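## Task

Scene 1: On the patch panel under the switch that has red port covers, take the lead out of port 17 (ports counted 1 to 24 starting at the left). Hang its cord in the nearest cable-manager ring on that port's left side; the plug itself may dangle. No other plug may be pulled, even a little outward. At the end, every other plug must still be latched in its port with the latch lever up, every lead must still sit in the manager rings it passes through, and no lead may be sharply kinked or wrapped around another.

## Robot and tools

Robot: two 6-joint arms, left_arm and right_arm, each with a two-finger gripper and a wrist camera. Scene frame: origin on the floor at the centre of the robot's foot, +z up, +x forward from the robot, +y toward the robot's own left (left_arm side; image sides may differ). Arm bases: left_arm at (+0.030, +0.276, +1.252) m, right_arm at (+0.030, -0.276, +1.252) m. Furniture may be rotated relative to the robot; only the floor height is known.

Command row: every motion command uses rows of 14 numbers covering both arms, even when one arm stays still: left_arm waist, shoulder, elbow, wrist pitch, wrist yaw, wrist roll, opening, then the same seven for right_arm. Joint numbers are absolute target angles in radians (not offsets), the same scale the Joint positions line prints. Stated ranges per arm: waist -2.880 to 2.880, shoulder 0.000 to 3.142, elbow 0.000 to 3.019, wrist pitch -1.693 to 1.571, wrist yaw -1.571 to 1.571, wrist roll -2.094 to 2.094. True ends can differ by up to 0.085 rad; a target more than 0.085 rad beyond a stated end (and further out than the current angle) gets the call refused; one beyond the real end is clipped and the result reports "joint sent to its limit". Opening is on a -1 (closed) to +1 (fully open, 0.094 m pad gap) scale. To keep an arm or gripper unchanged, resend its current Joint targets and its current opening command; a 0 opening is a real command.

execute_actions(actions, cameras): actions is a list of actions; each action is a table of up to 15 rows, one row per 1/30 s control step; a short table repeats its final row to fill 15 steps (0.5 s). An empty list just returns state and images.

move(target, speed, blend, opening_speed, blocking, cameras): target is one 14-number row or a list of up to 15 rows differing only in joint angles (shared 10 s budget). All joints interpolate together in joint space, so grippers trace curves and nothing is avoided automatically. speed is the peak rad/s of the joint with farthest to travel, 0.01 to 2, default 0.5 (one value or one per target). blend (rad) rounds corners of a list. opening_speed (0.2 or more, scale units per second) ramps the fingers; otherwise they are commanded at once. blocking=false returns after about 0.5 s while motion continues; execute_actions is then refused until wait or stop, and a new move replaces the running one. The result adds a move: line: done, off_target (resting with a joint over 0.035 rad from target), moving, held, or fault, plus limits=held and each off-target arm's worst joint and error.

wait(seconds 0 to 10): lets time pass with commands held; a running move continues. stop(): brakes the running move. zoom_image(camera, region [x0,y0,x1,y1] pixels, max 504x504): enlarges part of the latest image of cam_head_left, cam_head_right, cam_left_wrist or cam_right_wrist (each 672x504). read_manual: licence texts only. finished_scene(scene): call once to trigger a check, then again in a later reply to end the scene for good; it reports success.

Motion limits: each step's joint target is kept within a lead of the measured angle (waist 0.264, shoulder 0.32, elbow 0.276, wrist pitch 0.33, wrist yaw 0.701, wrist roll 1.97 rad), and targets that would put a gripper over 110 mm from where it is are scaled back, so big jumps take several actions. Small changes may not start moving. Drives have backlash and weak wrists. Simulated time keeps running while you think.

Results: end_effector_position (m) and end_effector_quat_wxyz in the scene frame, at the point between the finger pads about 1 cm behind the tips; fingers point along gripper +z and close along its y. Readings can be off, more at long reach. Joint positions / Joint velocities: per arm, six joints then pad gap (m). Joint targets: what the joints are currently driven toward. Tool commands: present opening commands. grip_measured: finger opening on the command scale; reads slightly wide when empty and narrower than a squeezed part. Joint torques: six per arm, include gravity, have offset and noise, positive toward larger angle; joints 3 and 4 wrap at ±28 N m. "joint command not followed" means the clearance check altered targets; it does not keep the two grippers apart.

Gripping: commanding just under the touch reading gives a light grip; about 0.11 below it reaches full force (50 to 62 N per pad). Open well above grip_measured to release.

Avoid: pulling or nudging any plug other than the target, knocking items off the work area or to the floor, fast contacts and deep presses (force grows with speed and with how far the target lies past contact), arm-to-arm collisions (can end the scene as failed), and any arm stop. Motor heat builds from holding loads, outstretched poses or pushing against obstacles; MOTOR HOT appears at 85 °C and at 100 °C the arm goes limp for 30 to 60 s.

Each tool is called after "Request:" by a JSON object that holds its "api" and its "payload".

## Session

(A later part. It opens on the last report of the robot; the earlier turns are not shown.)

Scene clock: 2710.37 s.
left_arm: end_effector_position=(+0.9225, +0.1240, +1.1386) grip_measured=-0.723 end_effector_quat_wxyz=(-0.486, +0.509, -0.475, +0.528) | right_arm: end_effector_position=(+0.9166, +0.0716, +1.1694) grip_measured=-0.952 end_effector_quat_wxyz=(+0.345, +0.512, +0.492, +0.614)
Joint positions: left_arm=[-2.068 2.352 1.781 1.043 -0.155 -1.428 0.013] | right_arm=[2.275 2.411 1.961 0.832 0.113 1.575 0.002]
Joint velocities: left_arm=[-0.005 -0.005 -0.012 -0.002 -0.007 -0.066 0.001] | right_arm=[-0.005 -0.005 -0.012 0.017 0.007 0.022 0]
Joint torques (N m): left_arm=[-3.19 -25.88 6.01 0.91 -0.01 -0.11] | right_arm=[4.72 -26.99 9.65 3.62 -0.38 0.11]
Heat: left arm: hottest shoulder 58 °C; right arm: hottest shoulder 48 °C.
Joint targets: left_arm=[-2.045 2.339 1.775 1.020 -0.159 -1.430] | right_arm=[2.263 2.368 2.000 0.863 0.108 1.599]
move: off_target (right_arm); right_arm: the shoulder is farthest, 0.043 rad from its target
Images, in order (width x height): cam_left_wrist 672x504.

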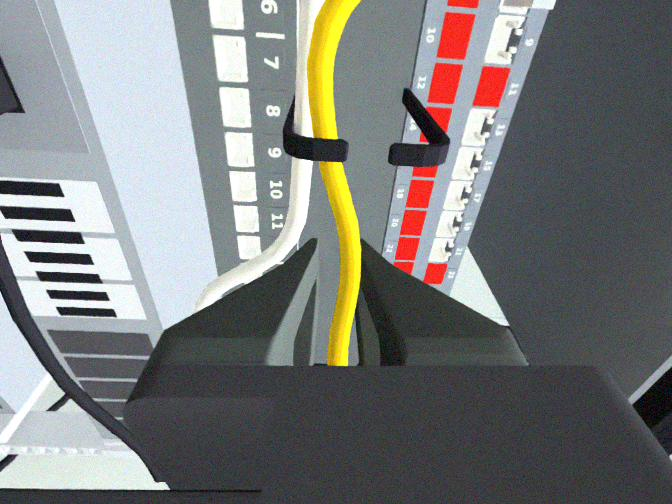

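Request:
{"api": "move", "payload": {"target": [-2.045,2.35,1.775,1.025,-0.152,-1.43,-0.72,2.262,2.45,2.06,0.80,0.103,1.6,-1], "speed": 0.15, "cameras": ["cam_left_wrist"]}}

Request:
{"api": "zoom_image", "payload": {"camera": "cam_left_wrist", "region": [200, 60, 500, 400]}}

Scene clock: 2724.07 s.
left_arm: end_effector_position=(+0.9231, +0.1279, +1.1378) grip_measured=-0.723 end_effector_quat_wxyz=(-0.488, +0.510, -0.474, +0.527) | right_arm: end_effector_position=(+0.9225, +0.0728, +1.1654) grip_measured=-0.952 end_effector_quat_wxyz=(+0.343, +0.512, +0.494, +0.613)
Joint positions: left_arm=[-2.063 2.352 1.781 1.043 -0.155 -1.428 0.013] | right_arm=[2.272 2.43 1.996 0.81 0.108 1.576 0.002]
Joint velocities: left_arm=[0.015 0.015 -0.017 0.007 0.007 -0.037 0] | right_arm=[-0.005 -0.015 0.007 -0.002 0.066 -0.007 0.001]
Joint torques (N m): left_arm=[-3.31 -24.94 5.98 1.09 0.24 -0.12] | right_arm=[5.07 -21.77 11.32 2.04 -0.39 0.1]
Heat: left arm: hottest shoulder 60 °C; right arm: hottest shoulder 50 °C.
Joint targets: left_arm=[-2.044 2.350 1.775 1.025 -0.152 -1.430] | right_arm=[2.262 2.449 2.059 0.800 0.102 1.600]
move: off_target (right_arm); right_arm: the elbow is farthest, 0.064 rad from its target
Images, in order (width x height): cam_left_wrist 672x504.

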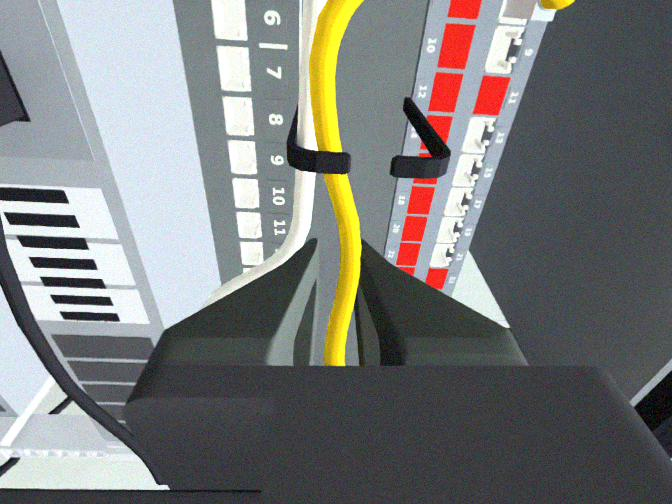

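Scaled by 1.482 from the camera's 672x504 image, which has a finer 960x720 frame.

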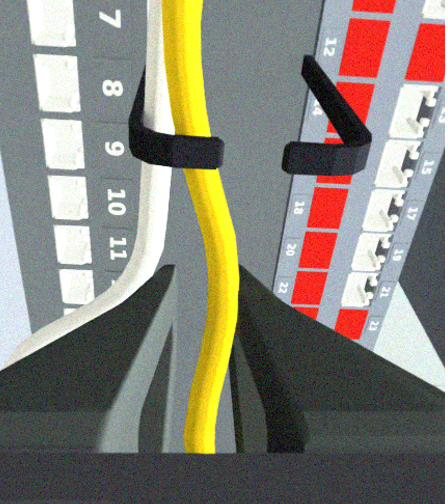

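Request:
{"api": "move", "payload": {"target": [-2.045,2.35,1.775,1.025,-0.152,-1.43,-0.72,2.262,2.475,2.135,0.752,0.098,1.6,-1], "speed": 0.15}}

Request:
{"api": "zoom_image", "payload": {"camera": "cam_left_wrist", "region": [200, 160, 500, 400]}}

Request:
{"api": "zoom_image", "payload": {"camera": "cam_right_wrist", "region": [200, 60, 500, 400]}}

Scene clock: 2735.37 s.
left_arm: end_effector_position=(+0.9231, +0.1279, +1.1378) grip_measured=-0.723 end_effector_quat_wxyz=(-0.488, +0.510, -0.474, +0.527) | right_arm: end_effector_position=(+0.9369, +0.0760, +1.1695) grip_measured=-0.952 end_effector_quat_wxyz=(+0.343, +0.511, +0.494, +0.614)
Joint positions: left_arm=[-2.063 2.352 1.781 1.043 -0.155 -1.428 0.013] | right_arm=[2.27 2.454 2.07 0.763 0.105 1.576 0.002]
Joint velocities: left_arm=[-0.015 -0.015 -0.012 0.002 0.007 -0.051 0.001] | right_arm=[-0.005 0.005 0.002 -0.012 -0.11 0.007 -0.001]
Joint torques (N m): left_arm=[-3.78 -24.7 5.94 1.28 0.26 -0.1] | right_arm=[6.18 -21.6 11.74 1.66 -0.51 0.14]
Heat: left arm: hottest shoulder 60 °C; right arm: hottest shoulder 50 °C.
Joint targets: left_arm=[-2.046 2.350 1.775 1.025 -0.152 -1.430] | right_arm=[2.261 2.475 2.135 0.753 0.099 1.599]
move: off_target (right_arm); right_arm: the elbow is farthest, 0.065 rad from its target

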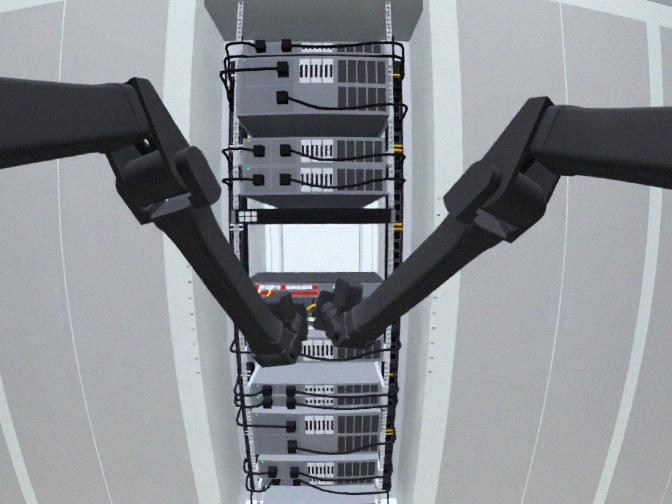

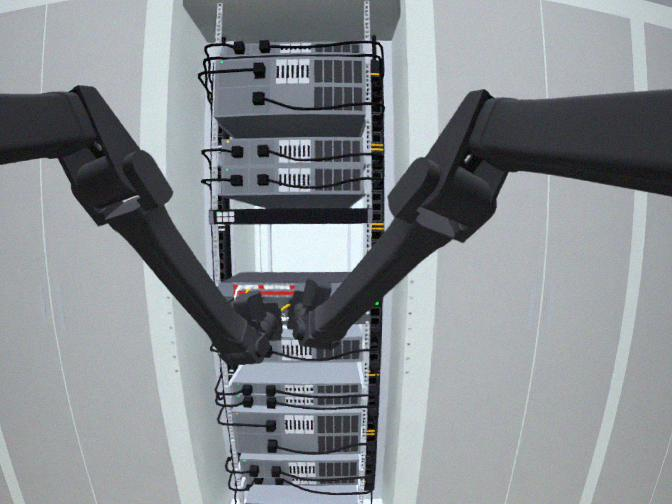

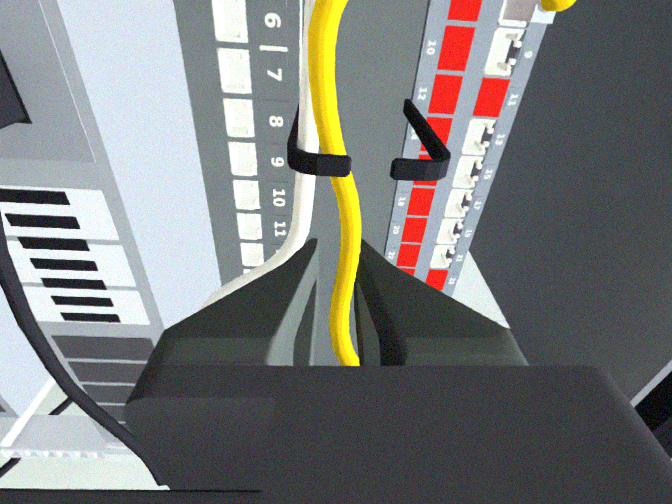

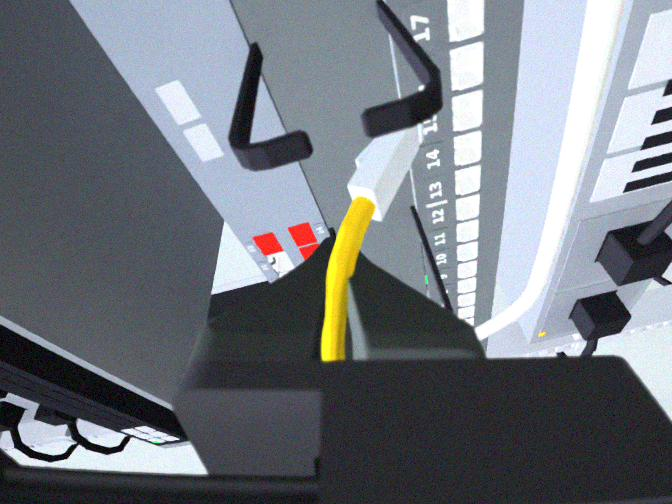

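Scaled by 1.680 from the camera's 672x504 image, which has a finer 960x720 frame.

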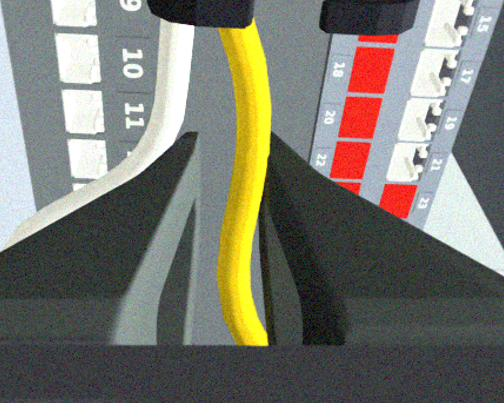

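Scaled by 1.482 from the camera's 672x504 image, which has a finer 960x720 frame.

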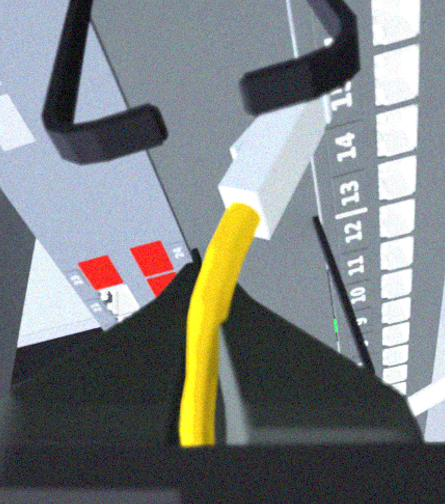

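Request:
{"api": "move", "payload": {"target": [[-2.045,2.355,1.775,1.025,-0.152,-1.43,-0.72,2.262,2.485,2.165,0.732,0.098,1.6,-1],[-2.045,2.365,1.775,1.03,-0.152,-1.43,-0.72,2.262,2.508,2.165,0.755,0.098,1.6,-1]], "speed": 0.15, "cameras": ["cam_left_wrist","cam_right_wrist"]}}

Request:
{"api": "zoom_image", "payload": {"camera": "cam_left_wrist", "region": [200, 160, 500, 400]}}

Scene clock: 2749.63 s.
left_arm: end_effector_position=(+0.9231, +0.1279, +1.1378) grip_measured=-0.723 end_effector_quat_wxyz=(-0.488, +0.510, -0.474, +0.527) | right_arm: end_effector_position=(+0.9373, +0.0810, +1.1543) grip_measured=-0.952 end_effector_quat_wxyz=(+0.339, +0.514, +0.497, +0.611)
Joint positions: left_arm=[-2.063 2.352 1.781 1.043 -0.155 -1.428 0.013] | right_arm=[2.27 2.488 2.105 0.748 0.105 1.581 0.002]
Joint velocities: left_arm=[-0.015 -0.024 -0.002 0.002 -0.037 0.007 0] | right_arm=[0.005 -0.005 -0.002 0.002 -0.081 0.007 0]
Joint torques (N m): left_arm=[-3.25 -23.18 5.94 1.39 0.28 -0.13] | right_arm=[5.13 -22.48 11.23 2.78 -0.42 0.13]
Heat: left arm: hottest shoulder 60 °C; right arm: hottest elbow 49 °C.
Joint targets: left_arm=[-2.045 2.365 1.775 1.030 -0.152 -1.430] | right_arm=[2.262 2.509 2.165 0.755 0.098 1.601]
move: off_target (right_arm); right_arm: the elbow is farthest, 0.060 rad from its target
Images, in order (width x height): cam_left_wrist 672x504, cam_right_wrist 672x504.

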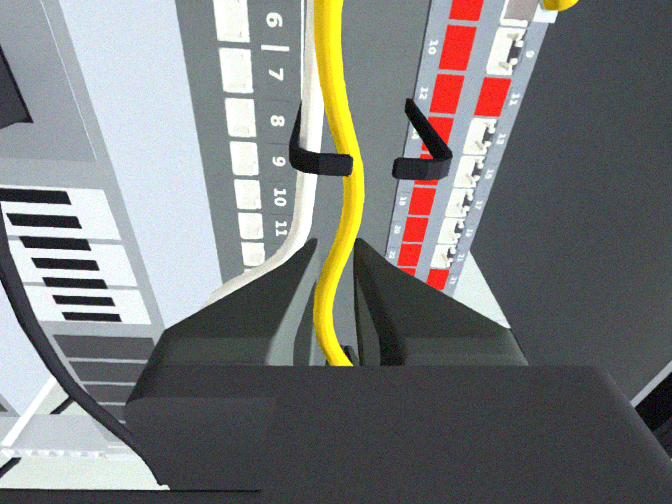

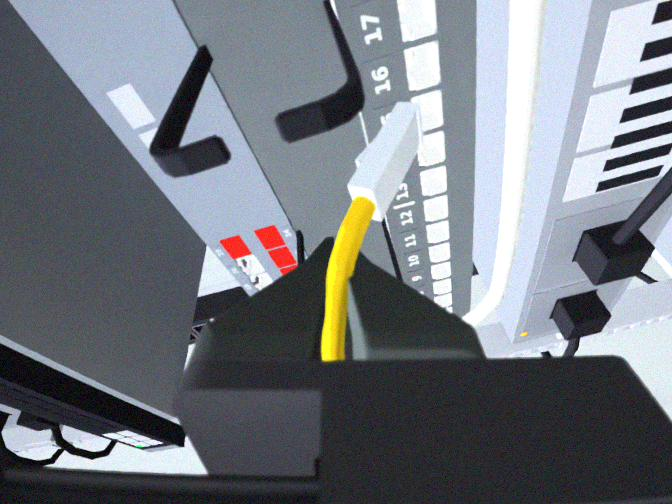

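Scaled by 1.680 from the camera's 672x504 image, which has a finer 960x720 frame.

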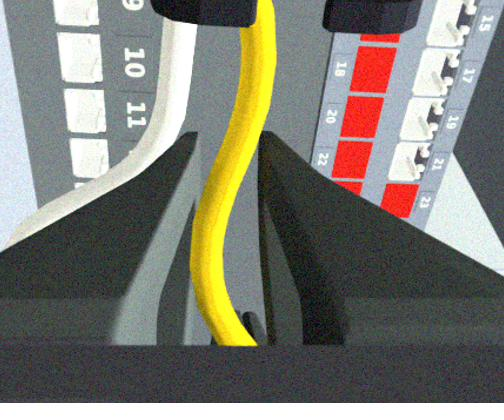

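Request:
{"api": "move", "payload": {"target": [-2.045,2.395,1.78,1.05,-0.152,-1.43,-0.72,2.262,2.508,2.165,0.755,0.098,1.6,-1], "speed": 0.1, "cameras": ["cam_left_wrist"]}}

Request:
{"api": "zoom_image", "payload": {"camera": "cam_left_wrist", "region": [200, 100, 500, 400]}}

Scene clock: 2763.33 s.
left_arm: end_effector_position=(+0.9200, +0.1258, +1.1279) grip_measured=-0.723 end_effector_quat_wxyz=(-0.484, +0.511, -0.479, +0.525) | right_arm: end_effector_position=(+0.9373, +0.0811, +1.1540) grip_measured=-0.952 end_effector_quat_wxyz=(+0.338, +0.514, +0.498, +0.611)
Joint positions: left_arm=[-2.063 2.364 1.781 1.043 -0.152 -1.428 0.013] | right_arm=[2.27 2.488 2.105 0.746 0.105 1.581 0.002]
Joint velocities: left_arm=[0.005 -0.015 0.002 0.007 0.051 -0.154 0] | right_arm=[-0.015 -0.005 0.017 0.007 0.007 0.022 0.001]
Joint torques (N m): left_arm=[-3.66 -21.48 6.32 2.06 0.15 -0.15] | right_arm=[5.36 -21.71 11.47 2.51 -0.54 0.11]
Heat: left arm: hottest shoulder 59 °C; right arm: hottest elbow 49 °C.
Joint targets: left_arm=[-2.045 2.394 1.780 1.050 -0.152 -1.430] | right_arm=[2.262 2.507 2.165 0.753 0.098 1.599]
move: off_target (right_arm); right_arm: the elbow is farthest, 0.060 rad from its target
Images, in order (width x height): cam_left_wrist 672x504.

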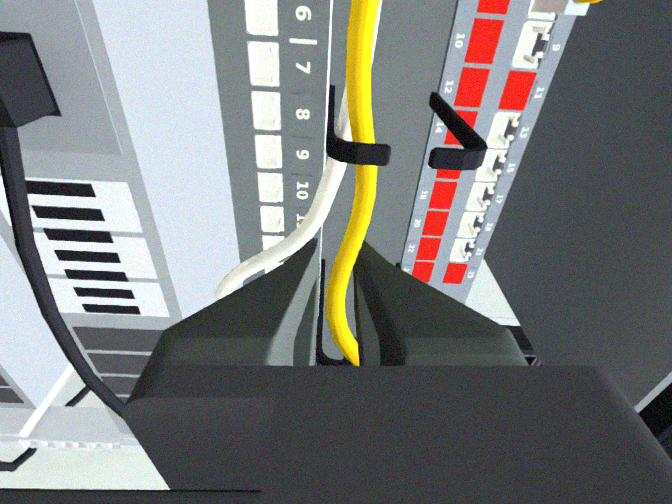

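Scaled by 1.680 from the camera's 672x504 image, which has a finer 960x720 frame.

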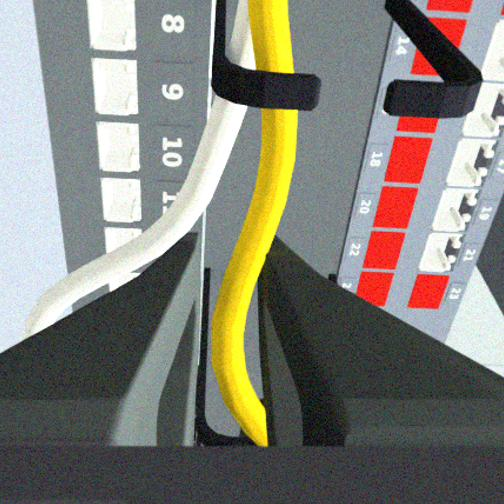

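Request:
{"api": "move", "payload": {"target": [[-2.045,2.395,1.78,1.05,-0.152,-1.43,-0.72,2.245,2.43,2.12,0.755,0.085,1.6,-1],[-2.045,2.395,1.78,1.05,-0.152,-1.43,-0.72,2.245,2.46,2.19,0.722,0.085,1.6,-1]], "speed": 0.1, "cameras": ["cam_left_wrist"]}}

Request:
{"api": "zoom_image", "payload": {"camera": "cam_left_wrist", "region": [200, 100, 500, 400]}}

Scene clock: 2789.20 s.
left_arm: end_effector_position=(+0.9195, +0.1235, +1.1271) grip_measured=-0.723 end_effector_quat_wxyz=(-0.481, +0.507, -0.482, +0.528) | right_arm: end_effector_position=(+0.9437, +0.0770, +1.1601) grip_measured=-0.952 end_effector_quat_wxyz=(+0.337, +0.510, +0.500, +0.613)
Joint positions: left_arm=[-2.063 2.365 1.781 1.043 -0.139 -1.428 0.013] | right_arm=[2.263 2.482 2.117 0.728 0.087 1.581 0.002]
Joint velocities: left_arm=[-0.005 -0.015 -0.012 0.007 0.007 -0.037 0.001] | right_arm=[-0.024 -0.005 -0.002 -0.017 -0.037 0.007 0]
Joint torques (N m): left_arm=[-3.14 -21.89 6.31 2.13 -0.01 -0.12] | right_arm=[4.25 -26.29 12.48 2.18 -0.29 0.07]
Heat: left arm: hottest shoulder 58 °C; right arm: hottest elbow 50 °C.
Joint targets: left_arm=[-2.045 2.396 1.780 1.050 -0.144 -1.430] | right_arm=[2.246 2.461 2.190 0.723 0.084 1.600]
move: off_target (right_arm); right_arm: the elbow is farthest, 0.073 rad from its target
Images, in order (width x height): cam_left_wrist 672x504.

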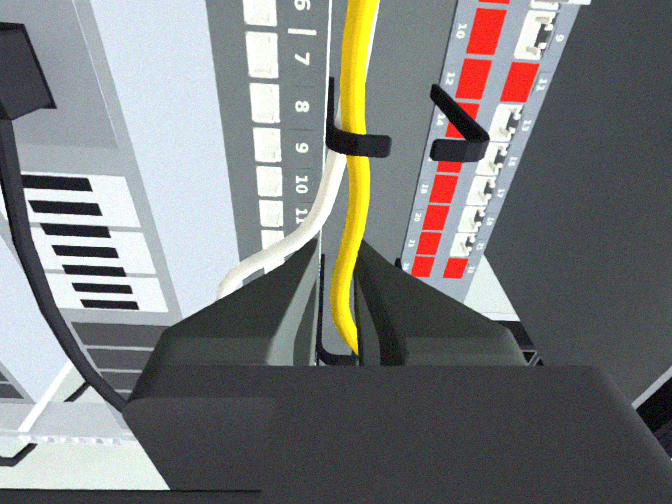

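Scaled by 1.680 from the camera's 672x504 image, which has a finer 960x720 frame.

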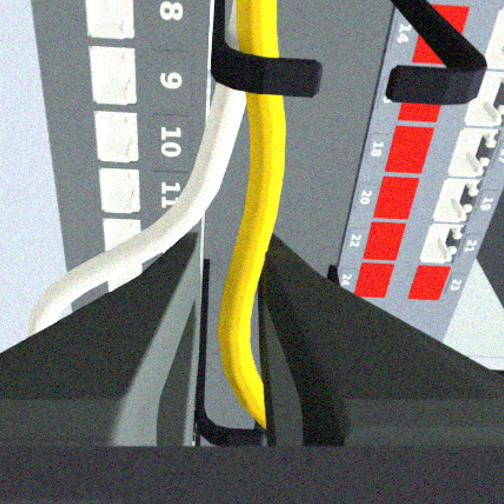

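Request:
{"api": "move", "payload": {"target": [-2.045,2.395,1.78,1.05,-0.152,-1.43,-0.72,2.245,2.512,2.2,0.752,0.085,1.6,-1], "speed": 0.1, "cameras": ["cam_left_wrist","cam_right_wrist"]}}

Request:
{"api": "zoom_image", "payload": {"camera": "cam_left_wrist", "region": [260, 240, 440, 380]}}

Scene clock: 2805.63 s.
left_arm: end_effector_position=(+0.9195, +0.1241, +1.1270) grip_measured=-0.723 end_effector_quat_wxyz=(-0.482, +0.508, -0.481, +0.527) | right_arm: end_effector_position=(+0.9456, +0.0746, +1.1546) grip_measured=-0.952 end_effector_quat_wxyz=(+0.339, +0.511, +0.499, +0.612)
Joint positions: left_arm=[-2.063 2.365 1.781 1.043 -0.142 -1.428 0.013] | right_arm=[2.258 2.496 2.133 0.728 0.087 1.581 0.002]
Joint velocities: left_arm=[-0.005 -0.005 0.002 -0.017 0.007 -0.007 -0.001] | right_arm=[-0.005 -0.005 0.002 -0.007 0.007 -0.007 0]
Joint torques (N m): left_arm=[-3.72 -21.71 6.28 2.13 -0.18 -0.11] | right_arm=[4.72 -22.36 12.16 3.37 -0.29 0.11]
Heat: left arm: hottest shoulder 58 °C; right arm: hottest elbow 50 °C.
Joint targets: left_arm=[-2.045 2.395 1.780 1.050 -0.151 -1.430] | right_arm=[2.244 2.511 2.201 0.752 0.085 1.600]
move: off_target (right_arm); right_arm: the elbow is farthest, 0.067 rad from its target
Images, in order (width x height): cam_left_wrist 672x504, cam_right_wrist 672x504.

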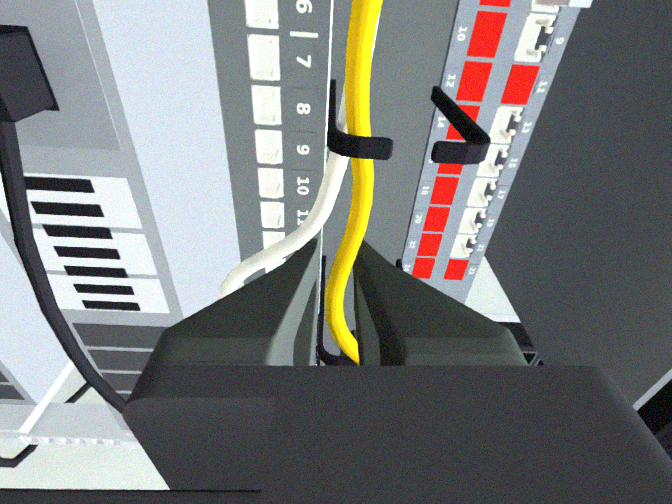

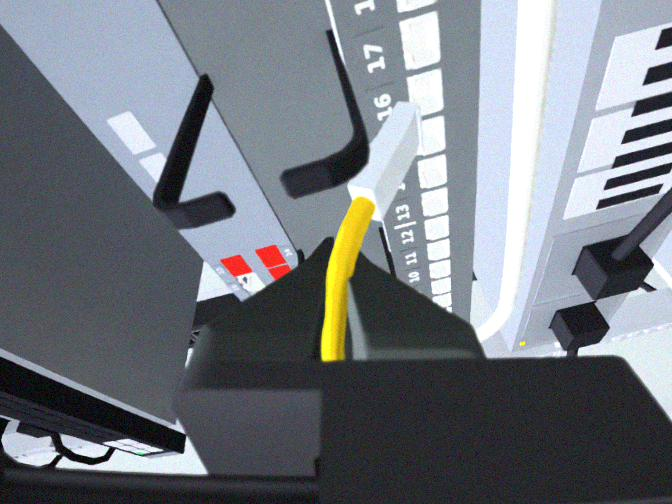

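Scaled by 2.800 from the camera's 672x504 image, which has a finer 960x720 frame.

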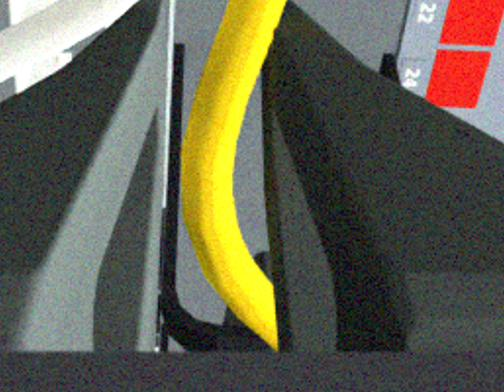

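Request:
{"api": "move", "payload": {"target": [[-2.045,2.395,1.78,1.05,-0.152,-1.43,-0.72,2.25,2.44,2.12,0.745,0.085,1.6,-1],[-2.045,2.395,1.78,1.05,-0.152,-1.43,-0.72,2.275,2.375,1.92,0.87,0.11,1.5,-1]], "speed": 0.15, "cameras": ["cam_left_wrist"]}}

Request:
{"api": "zoom_image", "payload": {"camera": "cam_left_wrist", "region": [200, 100, 500, 400]}}

Scene clock: 2847.37 s.
left_arm: end_effector_position=(+0.9195, +0.1243, +1.1270) grip_measured=-0.723 end_effector_quat_wxyz=(-0.482, +0.509, -0.481, +0.527) | right_arm: end_effector_position=(+0.9081, +0.0635, +1.1486) grip_measured=-0.952 end_effector_quat_wxyz=(+0.357, +0.502, +0.518, +0.593)
Joint positions: left_arm=[-2.063 2.365 1.781 1.043 -0.144 -1.428 0.013] | right_arm=[2.263 2.413 1.924 0.837 0.107 1.516 0.002]
Joint velocities: left_arm=[-0.024 0.005 -0.007 0.002 -0.037 0.007 0] | right_arm=[-0.024 -0.005 -0.007 -0.002 -0.037 0.022 -0.001]
Joint torques (N m): left_arm=[-3.6 -21.54 6.3 2.06 -0.21 -0.11] | right_arm=[7.06 -25.99 6.48 3.59 -0.02 -0.24]
Heat: left arm: hottest shoulder 58 °C; right arm: hottest elbow 54 °C.
Joint targets: left_arm=[-2.045 2.395 1.780 1.050 -0.153 -1.430] | right_arm=[2.276 2.376 1.919 0.869 0.110 1.509]
move: off_target (right_arm); right_arm: the shoulder is farthest, 0.038 rad from its target
Images, in order (width x height): cam_left_wrist 672x504.

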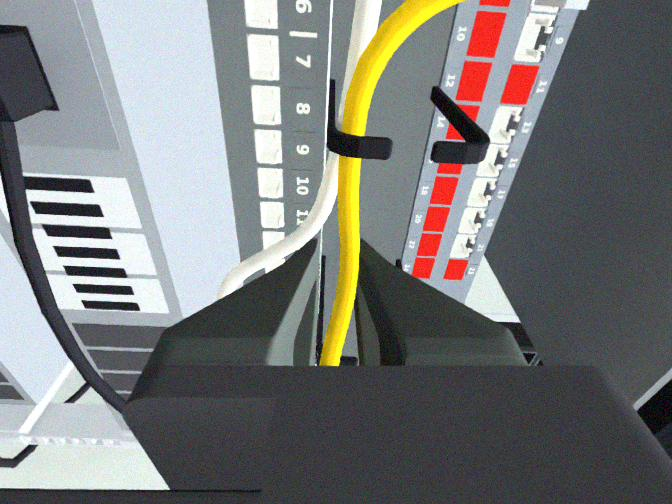

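Scaled by 1.680 from the camera's 672x504 image, which has a finer 960x720 frame.

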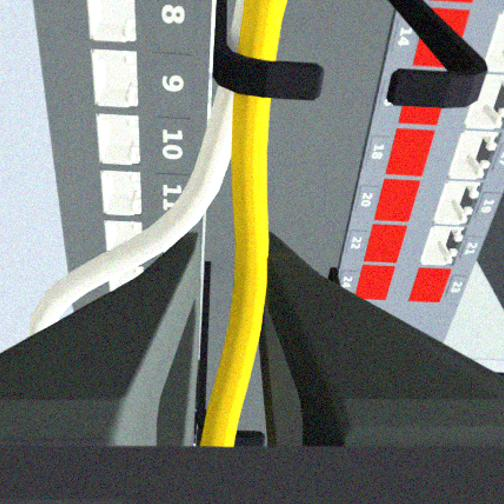

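Request:
{"api": "move", "payload": {"target": [-2.045,2.395,1.78,1.05,-0.152,-1.43,-1,2.275,2.375,1.92,0.87,0.11,1.5,-1], "opening_speed": 0.3, "cameras": []}}

Request:
{"api": "move", "payload": {"target": [-2.03,2.335,1.78,1.035,-0.152,-1.43,-1,2.28,2.35,1.92,0.88,0.11,1.5,-1], "speed": 0.1, "cameras": ["cam_left_wrist"]}}

Request:
{"api": "zoom_image", "payload": {"camera": "cam_left_wrist", "region": [200, 100, 500, 400]}}

Scene clock: 2861.10 s.
left_arm: end_effector_position=(+0.9195, +0.1243, +1.1270) grip_measured=-0.936 end_effector_quat_wxyz=(-0.483, +0.508, -0.482, +0.526) | right_arm: end_effector_position=(+0.9095, +0.0626, +1.1532) grip_measured=-0.952 end_effector_quat_wxyz=(+0.362, +0.499, +0.518, +0.593)
Joint positions: left_arm=[-2.063 2.365 1.781 1.043 -0.144 -1.425 0.003] | right_arm=[2.263 2.408 1.924 0.84 0.107 1.507 0.002]
Joint velocities: left_arm=[-0.024 -0.005 -0.002 -0.002 -0.066 -0.022 -0.001] | right_arm=[0.005 -0.005 -0.007 0.007 -0.066 0.022 0]
Joint torques (N m): left_arm=[-3.31 -21.6 6.35 2.04 -0.16 -0.12] | right_arm=[6.89 -26.11 6.53 3.54 -0.03 -0.3]
Heat: left arm: hottest shoulder 58 °C; right arm: hottest elbow 51 °C.
Joint targets: left_arm=[-2.045 2.395 1.780 1.050 -0.152 -1.427] | right_arm=[2.275 2.374 1.920 0.871 0.110 1.499]
move: done
No camera images: "cameras" was empty.

Scene clock: 2862.27 s.
left_arm: end_effector_position=(+0.9227, +0.1259, +1.1370) grip_measured=-0.938 end_effector_quat_wxyz=(-0.485, +0.507, -0.477, +0.530) | right_arm: end_effector_position=(+0.9107, +0.0645, +1.1635) grip_measured=-0.952 end_effector_quat_wxyz=(+0.366, +0.494, +0.518, +0.595)
Joint positions: left_arm=[-2.063 2.353 1.781 1.043 -0.144 -1.428 0.003] | right_arm=[2.267 2.396 1.921 0.841 0.107 1.496 0.002]
Joint velocities: left_arm=[-0.005 0.005 -0.007 -0.002 -0.007 -0.022 -0.002] | right_arm=[-0.005 -0.015 -0.007 0.007 -0.022 0.007 0]
Joint torques (N m): left_arm=[-2.32 -26.23 6.31 1.58 -0.13 -0.14] | right_arm=[7 -26.93 6.74 3.75 -0.02 -0.16]
Heat: left arm: hottest shoulder 58 °C; right arm: hottest elbow 51 °C.
Joint targets: left_arm=[-2.030 2.334 1.780 1.035 -0.152 -1.433] | right_arm=[2.280 2.350 1.920 0.880 0.110 1.492]
move: off_target (right_arm); right_arm: the shoulder is farthest, 0.046 rad from its target
Images, in order (width x height): cam_left_wrist 672x504.

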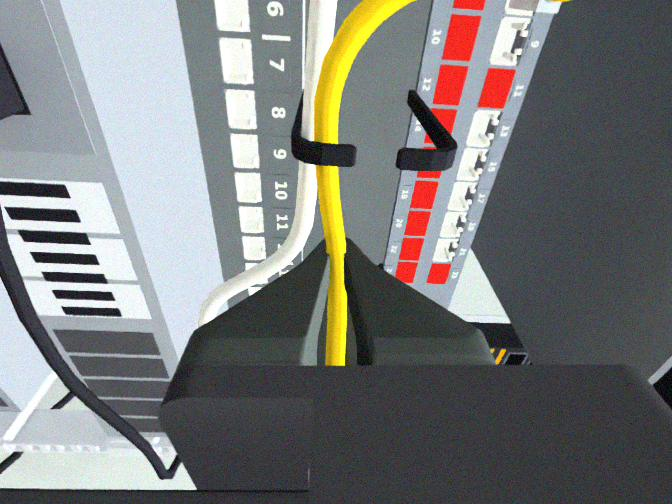

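Scaled by 1.680 from the camera's 672x504 image, which has a finer 960x720 frame.

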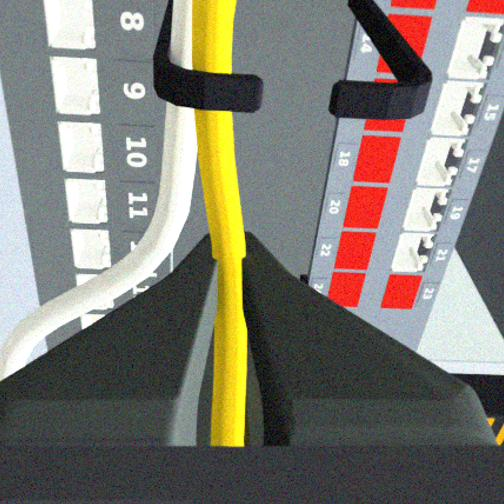

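Request:
{"api": "move", "payload": {"target": [[-2.025,2.335,1.78,1.035,-0.152,-1.43,-1,2.265,2.455,2.075,0.785,0.1,1.5,-1],[-2.018,2.335,1.78,1.035,-0.152,-1.43,-1,2.252,2.505,2.188,0.73,0.09,1.5,-1]], "speed": 0.15}}

Request:
{"api": "zoom_image", "payload": {"camera": "cam_left_wrist", "region": [200, 100, 500, 400]}}

Scene clock: 2878.20 s.
left_arm: end_effector_position=(+0.9246, +0.1421, +1.1337) grip_measured=-0.939 end_effector_quat_wxyz=(-0.493, +0.512, -0.473, +0.521) | right_arm: end_effector_position=(+0.9429, +0.0783, +1.1616) grip_measured=-0.952 end_effector_quat_wxyz=(+0.362, +0.491, +0.515, +0.602)
Joint positions: left_arm=[-2.046 2.353 1.781 1.043 -0.155 -1.428 0.003] | right_arm=[2.266 2.485 2.119 0.74 0.093 1.506 0.002]
Joint velocities: left_arm=[0.005 -0.015 -0.002 0.007 -0.022 -0.022 0.001] | right_arm=[-0.005 -0.005 0.012 -0.007 0.022 0.007 0]
Joint torques (N m): left_arm=[-2.37 -25.93 6.31 1.61 -0.02 -0.11] | right_arm=[5.13 -22.18 12.14 1.68 -0.34 -0.07]
Heat: left arm: hottest shoulder 55 °C; right arm: hottest shoulder 50 °C.
Joint targets: left_arm=[-2.018 2.336 1.780 1.035 -0.159 -1.430] | right_arm=[2.250 2.505 2.188 0.729 0.090 1.509]
move: off_target (right_arm); right_arm: the elbow is farthest, 0.069 rad from its target

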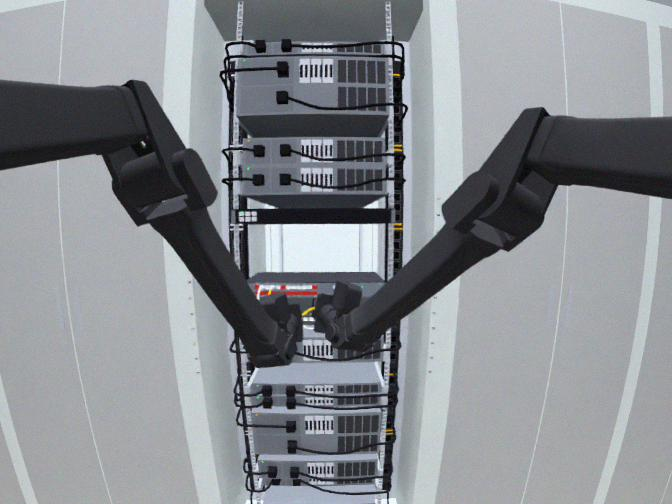

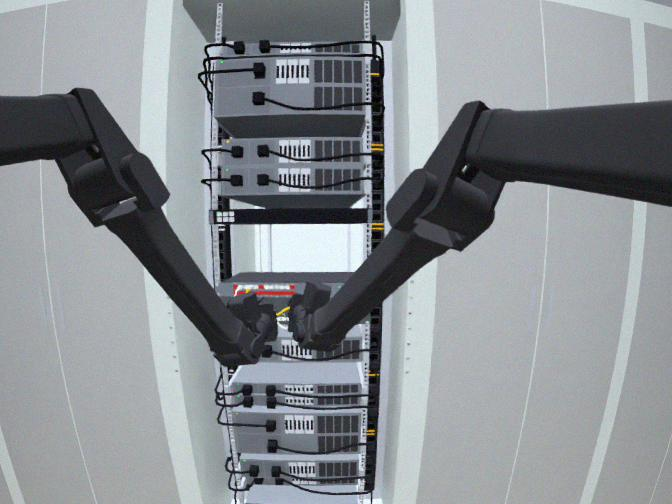

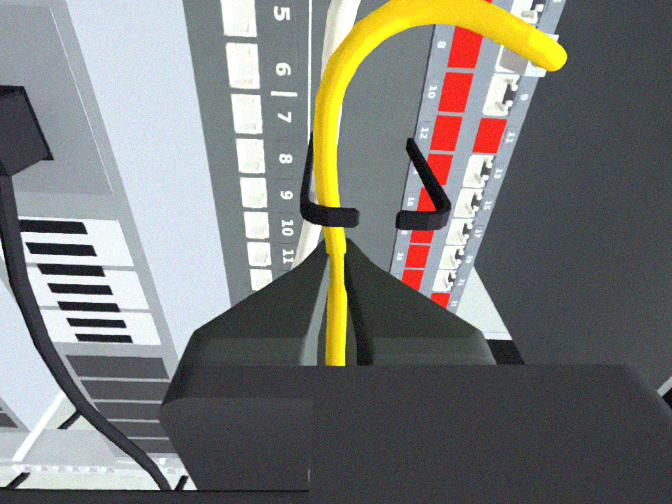

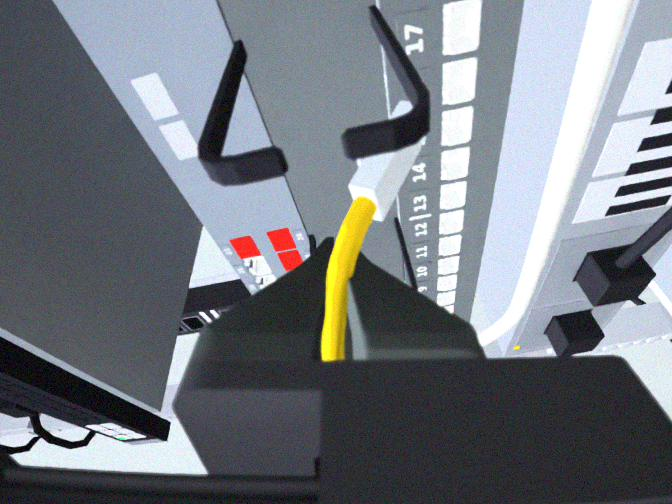

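Scaled by 1.680 from the camera's 672x504 image, which has a finer 960x720 frame.

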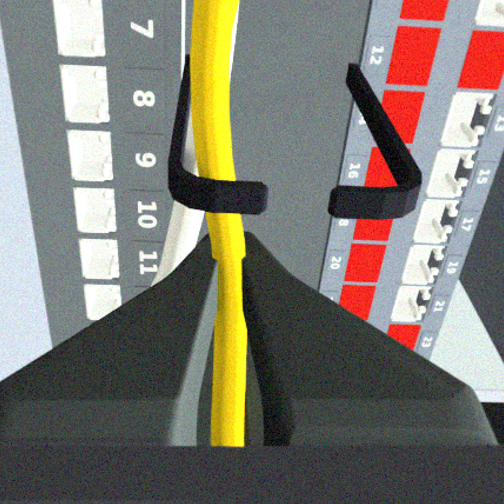

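Request:
{"api": "move", "payload": {"target": [-2.018,2.392,1.785,1.055,-0.152,-1.43,-1,2.25,2.542,2.192,0.785,0.09,1.5,-1], "speed": 0.1, "cameras": ["cam_left_wrist","cam_right_wrist"]}}

Request:
{"api": "zoom_image", "payload": {"camera": "cam_left_wrist", "region": [200, 100, 500, 400]}}

Scene clock: 2886.80 s.
left_arm: end_effector_position=(+0.9241, +0.1441, +1.1308) grip_measured=-0.941 end_effector_quat_wxyz=(-0.493, +0.513, -0.474, +0.519) | right_arm: end_effector_position=(+0.9417, +0.0775, +1.1523) grip_measured=-0.952 end_effector_quat_wxyz=(+0.367, +0.489, +0.509, +0.605)
Joint positions: left_arm=[-2.043 2.356 1.781 1.043 -0.153 -1.428 0.003] | right_arm=[2.263 2.511 2.136 0.764 0.093 1.506 0.002]
Joint velocities: left_arm=[-0.005 -0.015 0.012 -0.012 -0.022 -0.037 -0.001] | right_arm=[-0.005 0.005 0.017 0.017 -0.066 -0.022 -0.001]
Joint torques (N m): left_arm=[-2.73 -21.42 6.86 2.32 0.17 -0.13] | right_arm=[6.36 -21.25 11.22 2.88 -0.34 -0.24]
Heat: left arm: hottest shoulder 54 °C; right arm: hottest shoulder 50 °C.
Joint targets: left_arm=[-2.017 2.392 1.785 1.055 -0.153 -1.430] | right_arm=[2.251 2.542 2.193 0.785 0.090 1.500]
move: off_target (left_arm, right_arm); left_arm: the shoulder is farthest, 0.036 rad from its target; right_arm: the elbow is farthest, 0.056 rad from its target
Images, in order (width x height): cam_left_wrist 672x504, cam_right_wrist 672x504.

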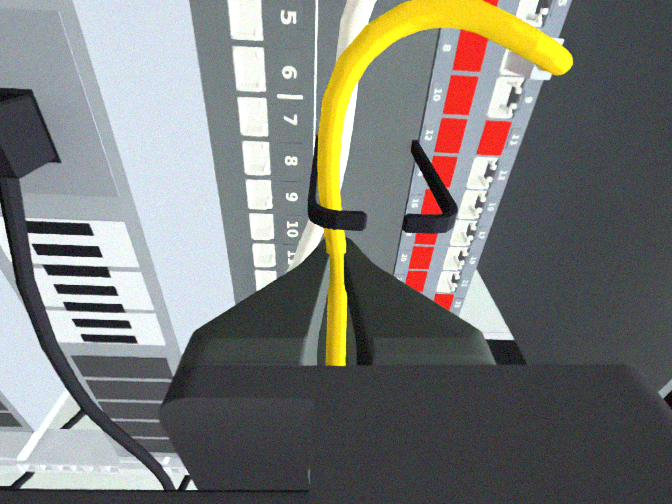

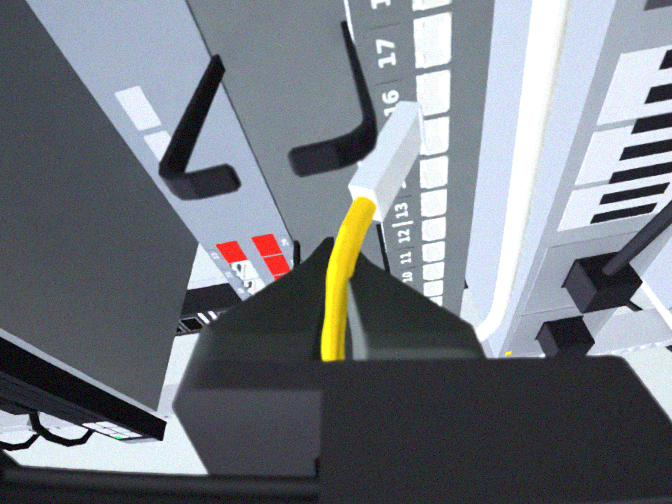

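Scaled by 1.680 from the camera's 672x504 image, which has a finer 960x720 frame.

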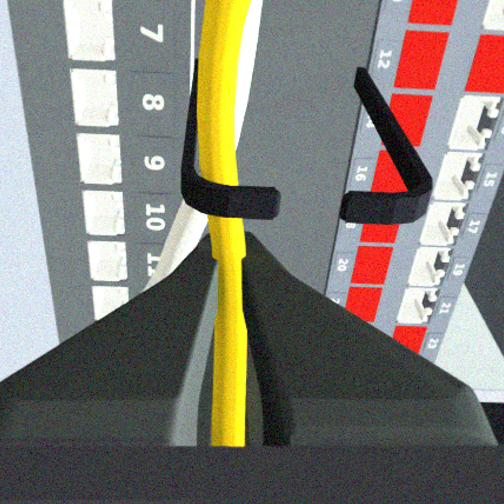

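Request:
{"api": "move", "payload": {"target": [-2.018,2.397,1.785,1.055,-0.152,-1.43,-1,2.248,2.572,2.2,0.81,0.09,1.5,-1], "speed": 0.1, "cameras": ["cam_left_wrist","cam_right_wrist"]}}

Request:
{"api": "zoom_image", "payload": {"camera": "cam_right_wrist", "region": [200, 100, 500, 400]}}

Scene clock: 2892.50 s.
left_arm: end_effector_position=(+0.9242, +0.1436, +1.1309) grip_measured=-0.941 end_effector_quat_wxyz=(-0.494, +0.510, -0.477, +0.518) | right_arm: end_effector_position=(+0.9403, +0.0748, +1.1439) grip_measured=-0.952 end_effector_quat_wxyz=(+0.373, +0.487, +0.502, +0.609)
Joint positions: left_arm=[-2.043 2.356 1.781 1.043 -0.15 -1.419 0.003] | right_arm=[2.258 2.535 2.15 0.795 0.093 1.506 0.002]
Joint velocities: left_arm=[-0.015 0.015 0.002 0.017 -0.022 -0.037 0] | right_arm=[-0.005 0.005 -0.007 -0.007 -0.022 -0.051 0]
Joint torques (N m): left_arm=[-2.73 -21.13 6.71 2.28 0.15 -0.12] | right_arm=[5.19 -21.19 10.89 2.74 -0.33 -0.2]
Heat: left arm: hottest shoulder 55 °C; right arm: hottest shoulder 49 °C.
Joint targets: left_arm=[-2.018 2.396 1.785 1.055 -0.150 -1.421] | right_arm=[2.247 2.572 2.200 0.811 0.090 1.500]
move: off_target (left_arm, right_arm); left_arm: the shoulder is farthest, 0.041 rad from its target; right_arm: the elbow is farthest, 0.050 rad from its target
Images, in order (width x height): cam_left_wrist 672x504, cam_right_wrist 672x504.

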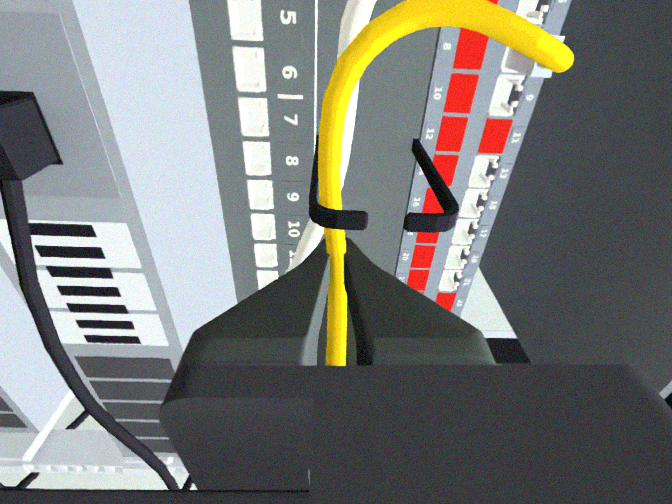

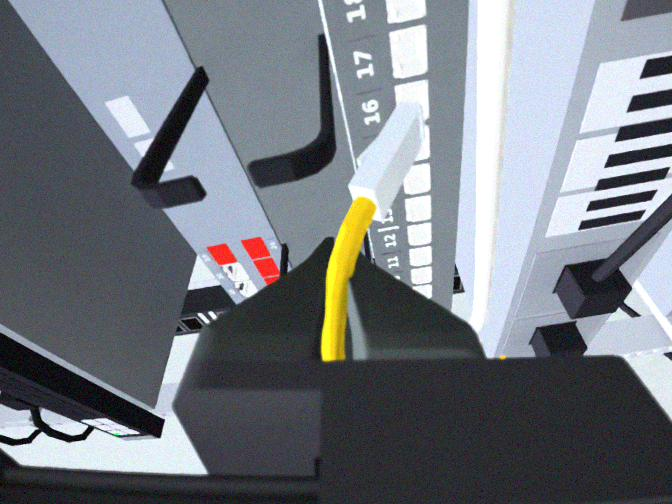

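Scaled by 1.680 from the camera's 672x504 image, which has a finer 960x720 frame.

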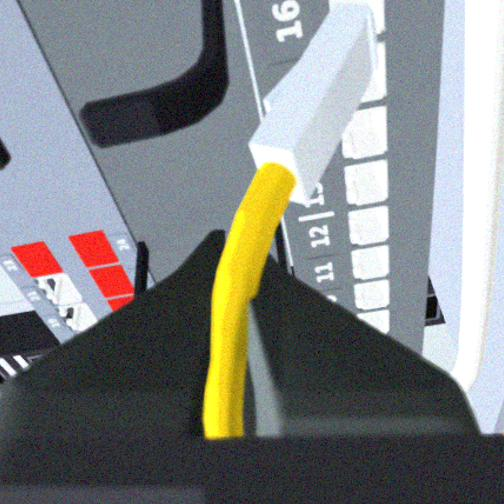

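Request:
{"api": "move", "payload": {"target": [-2.018,2.41,1.785,1.06,-0.152,-1.43,-1,2.248,2.602,2.21,0.835,0.09,1.5,-1], "speed": 0.1, "cameras": ["cam_left_wrist"]}}

Request:
{"api": "zoom_image", "payload": {"camera": "cam_left_wrist", "region": [200, 100, 500, 400]}}

Scene clock: 2899.57 s.
left_arm: end_effector_position=(+0.9231, +0.1434, +1.1293) grip_measured=-0.941 end_effector_quat_wxyz=(-0.494, +0.507, -0.477, +0.520) | right_arm: end_effector_position=(+0.9385, +0.0746, +1.1371) grip_measured=-0.952 end_effector_quat_wxyz=(+0.378, +0.485, +0.496, +0.613)
Joint positions: left_arm=[-2.042 2.361 1.781 1.052 -0.142 -1.419 0.003] | right_arm=[2.256 2.56 2.166 0.823 0.093 1.506 0.002]
Joint velocities: left_arm=[0.015 -0.005 -0.002 -0.012 0.007 -0.081 0] | right_arm=[-0.005 -0.015 0.012 0.012 -0.007 -0.007 0.001]
Joint torques (N m): left_arm=[-2.9 -19.96 6.57 2.1 0.06 -0.18] | right_arm=[5.54 -20.07 10.47 2.88 -0.39 -0.15]
Heat: left arm: hottest shoulder 55 °C; right arm: hottest elbow 50 °C.
Joint targets: left_arm=[-2.018 2.411 1.785 1.061 -0.145 -1.430] | right_arm=[2.248 2.602 2.210 0.834 0.090 1.500]
move: off_target (left_arm, right_arm); left_arm: the shoulder is farthest, 0.049 rad from its target; right_arm: the elbow is farthest, 0.044 rad from its target
Images, in order (width x height): cam_left_wrist 672x504.

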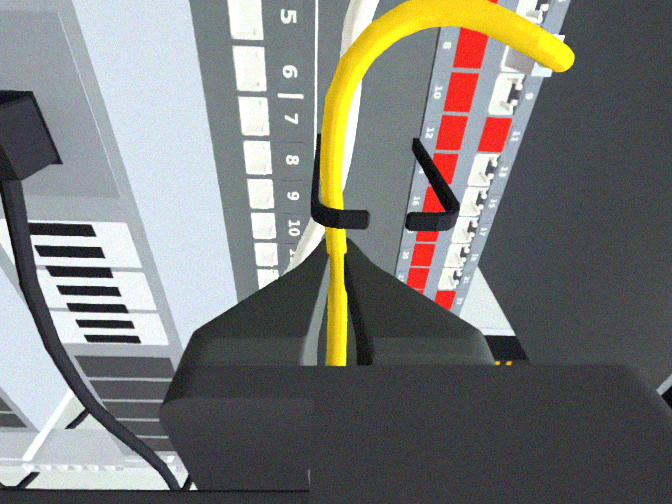

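Scaled by 1.680 from the camera's 672x504 image, which has a finer 960x720 frame.

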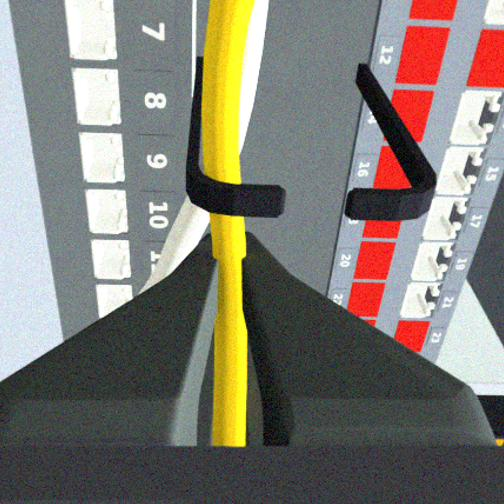

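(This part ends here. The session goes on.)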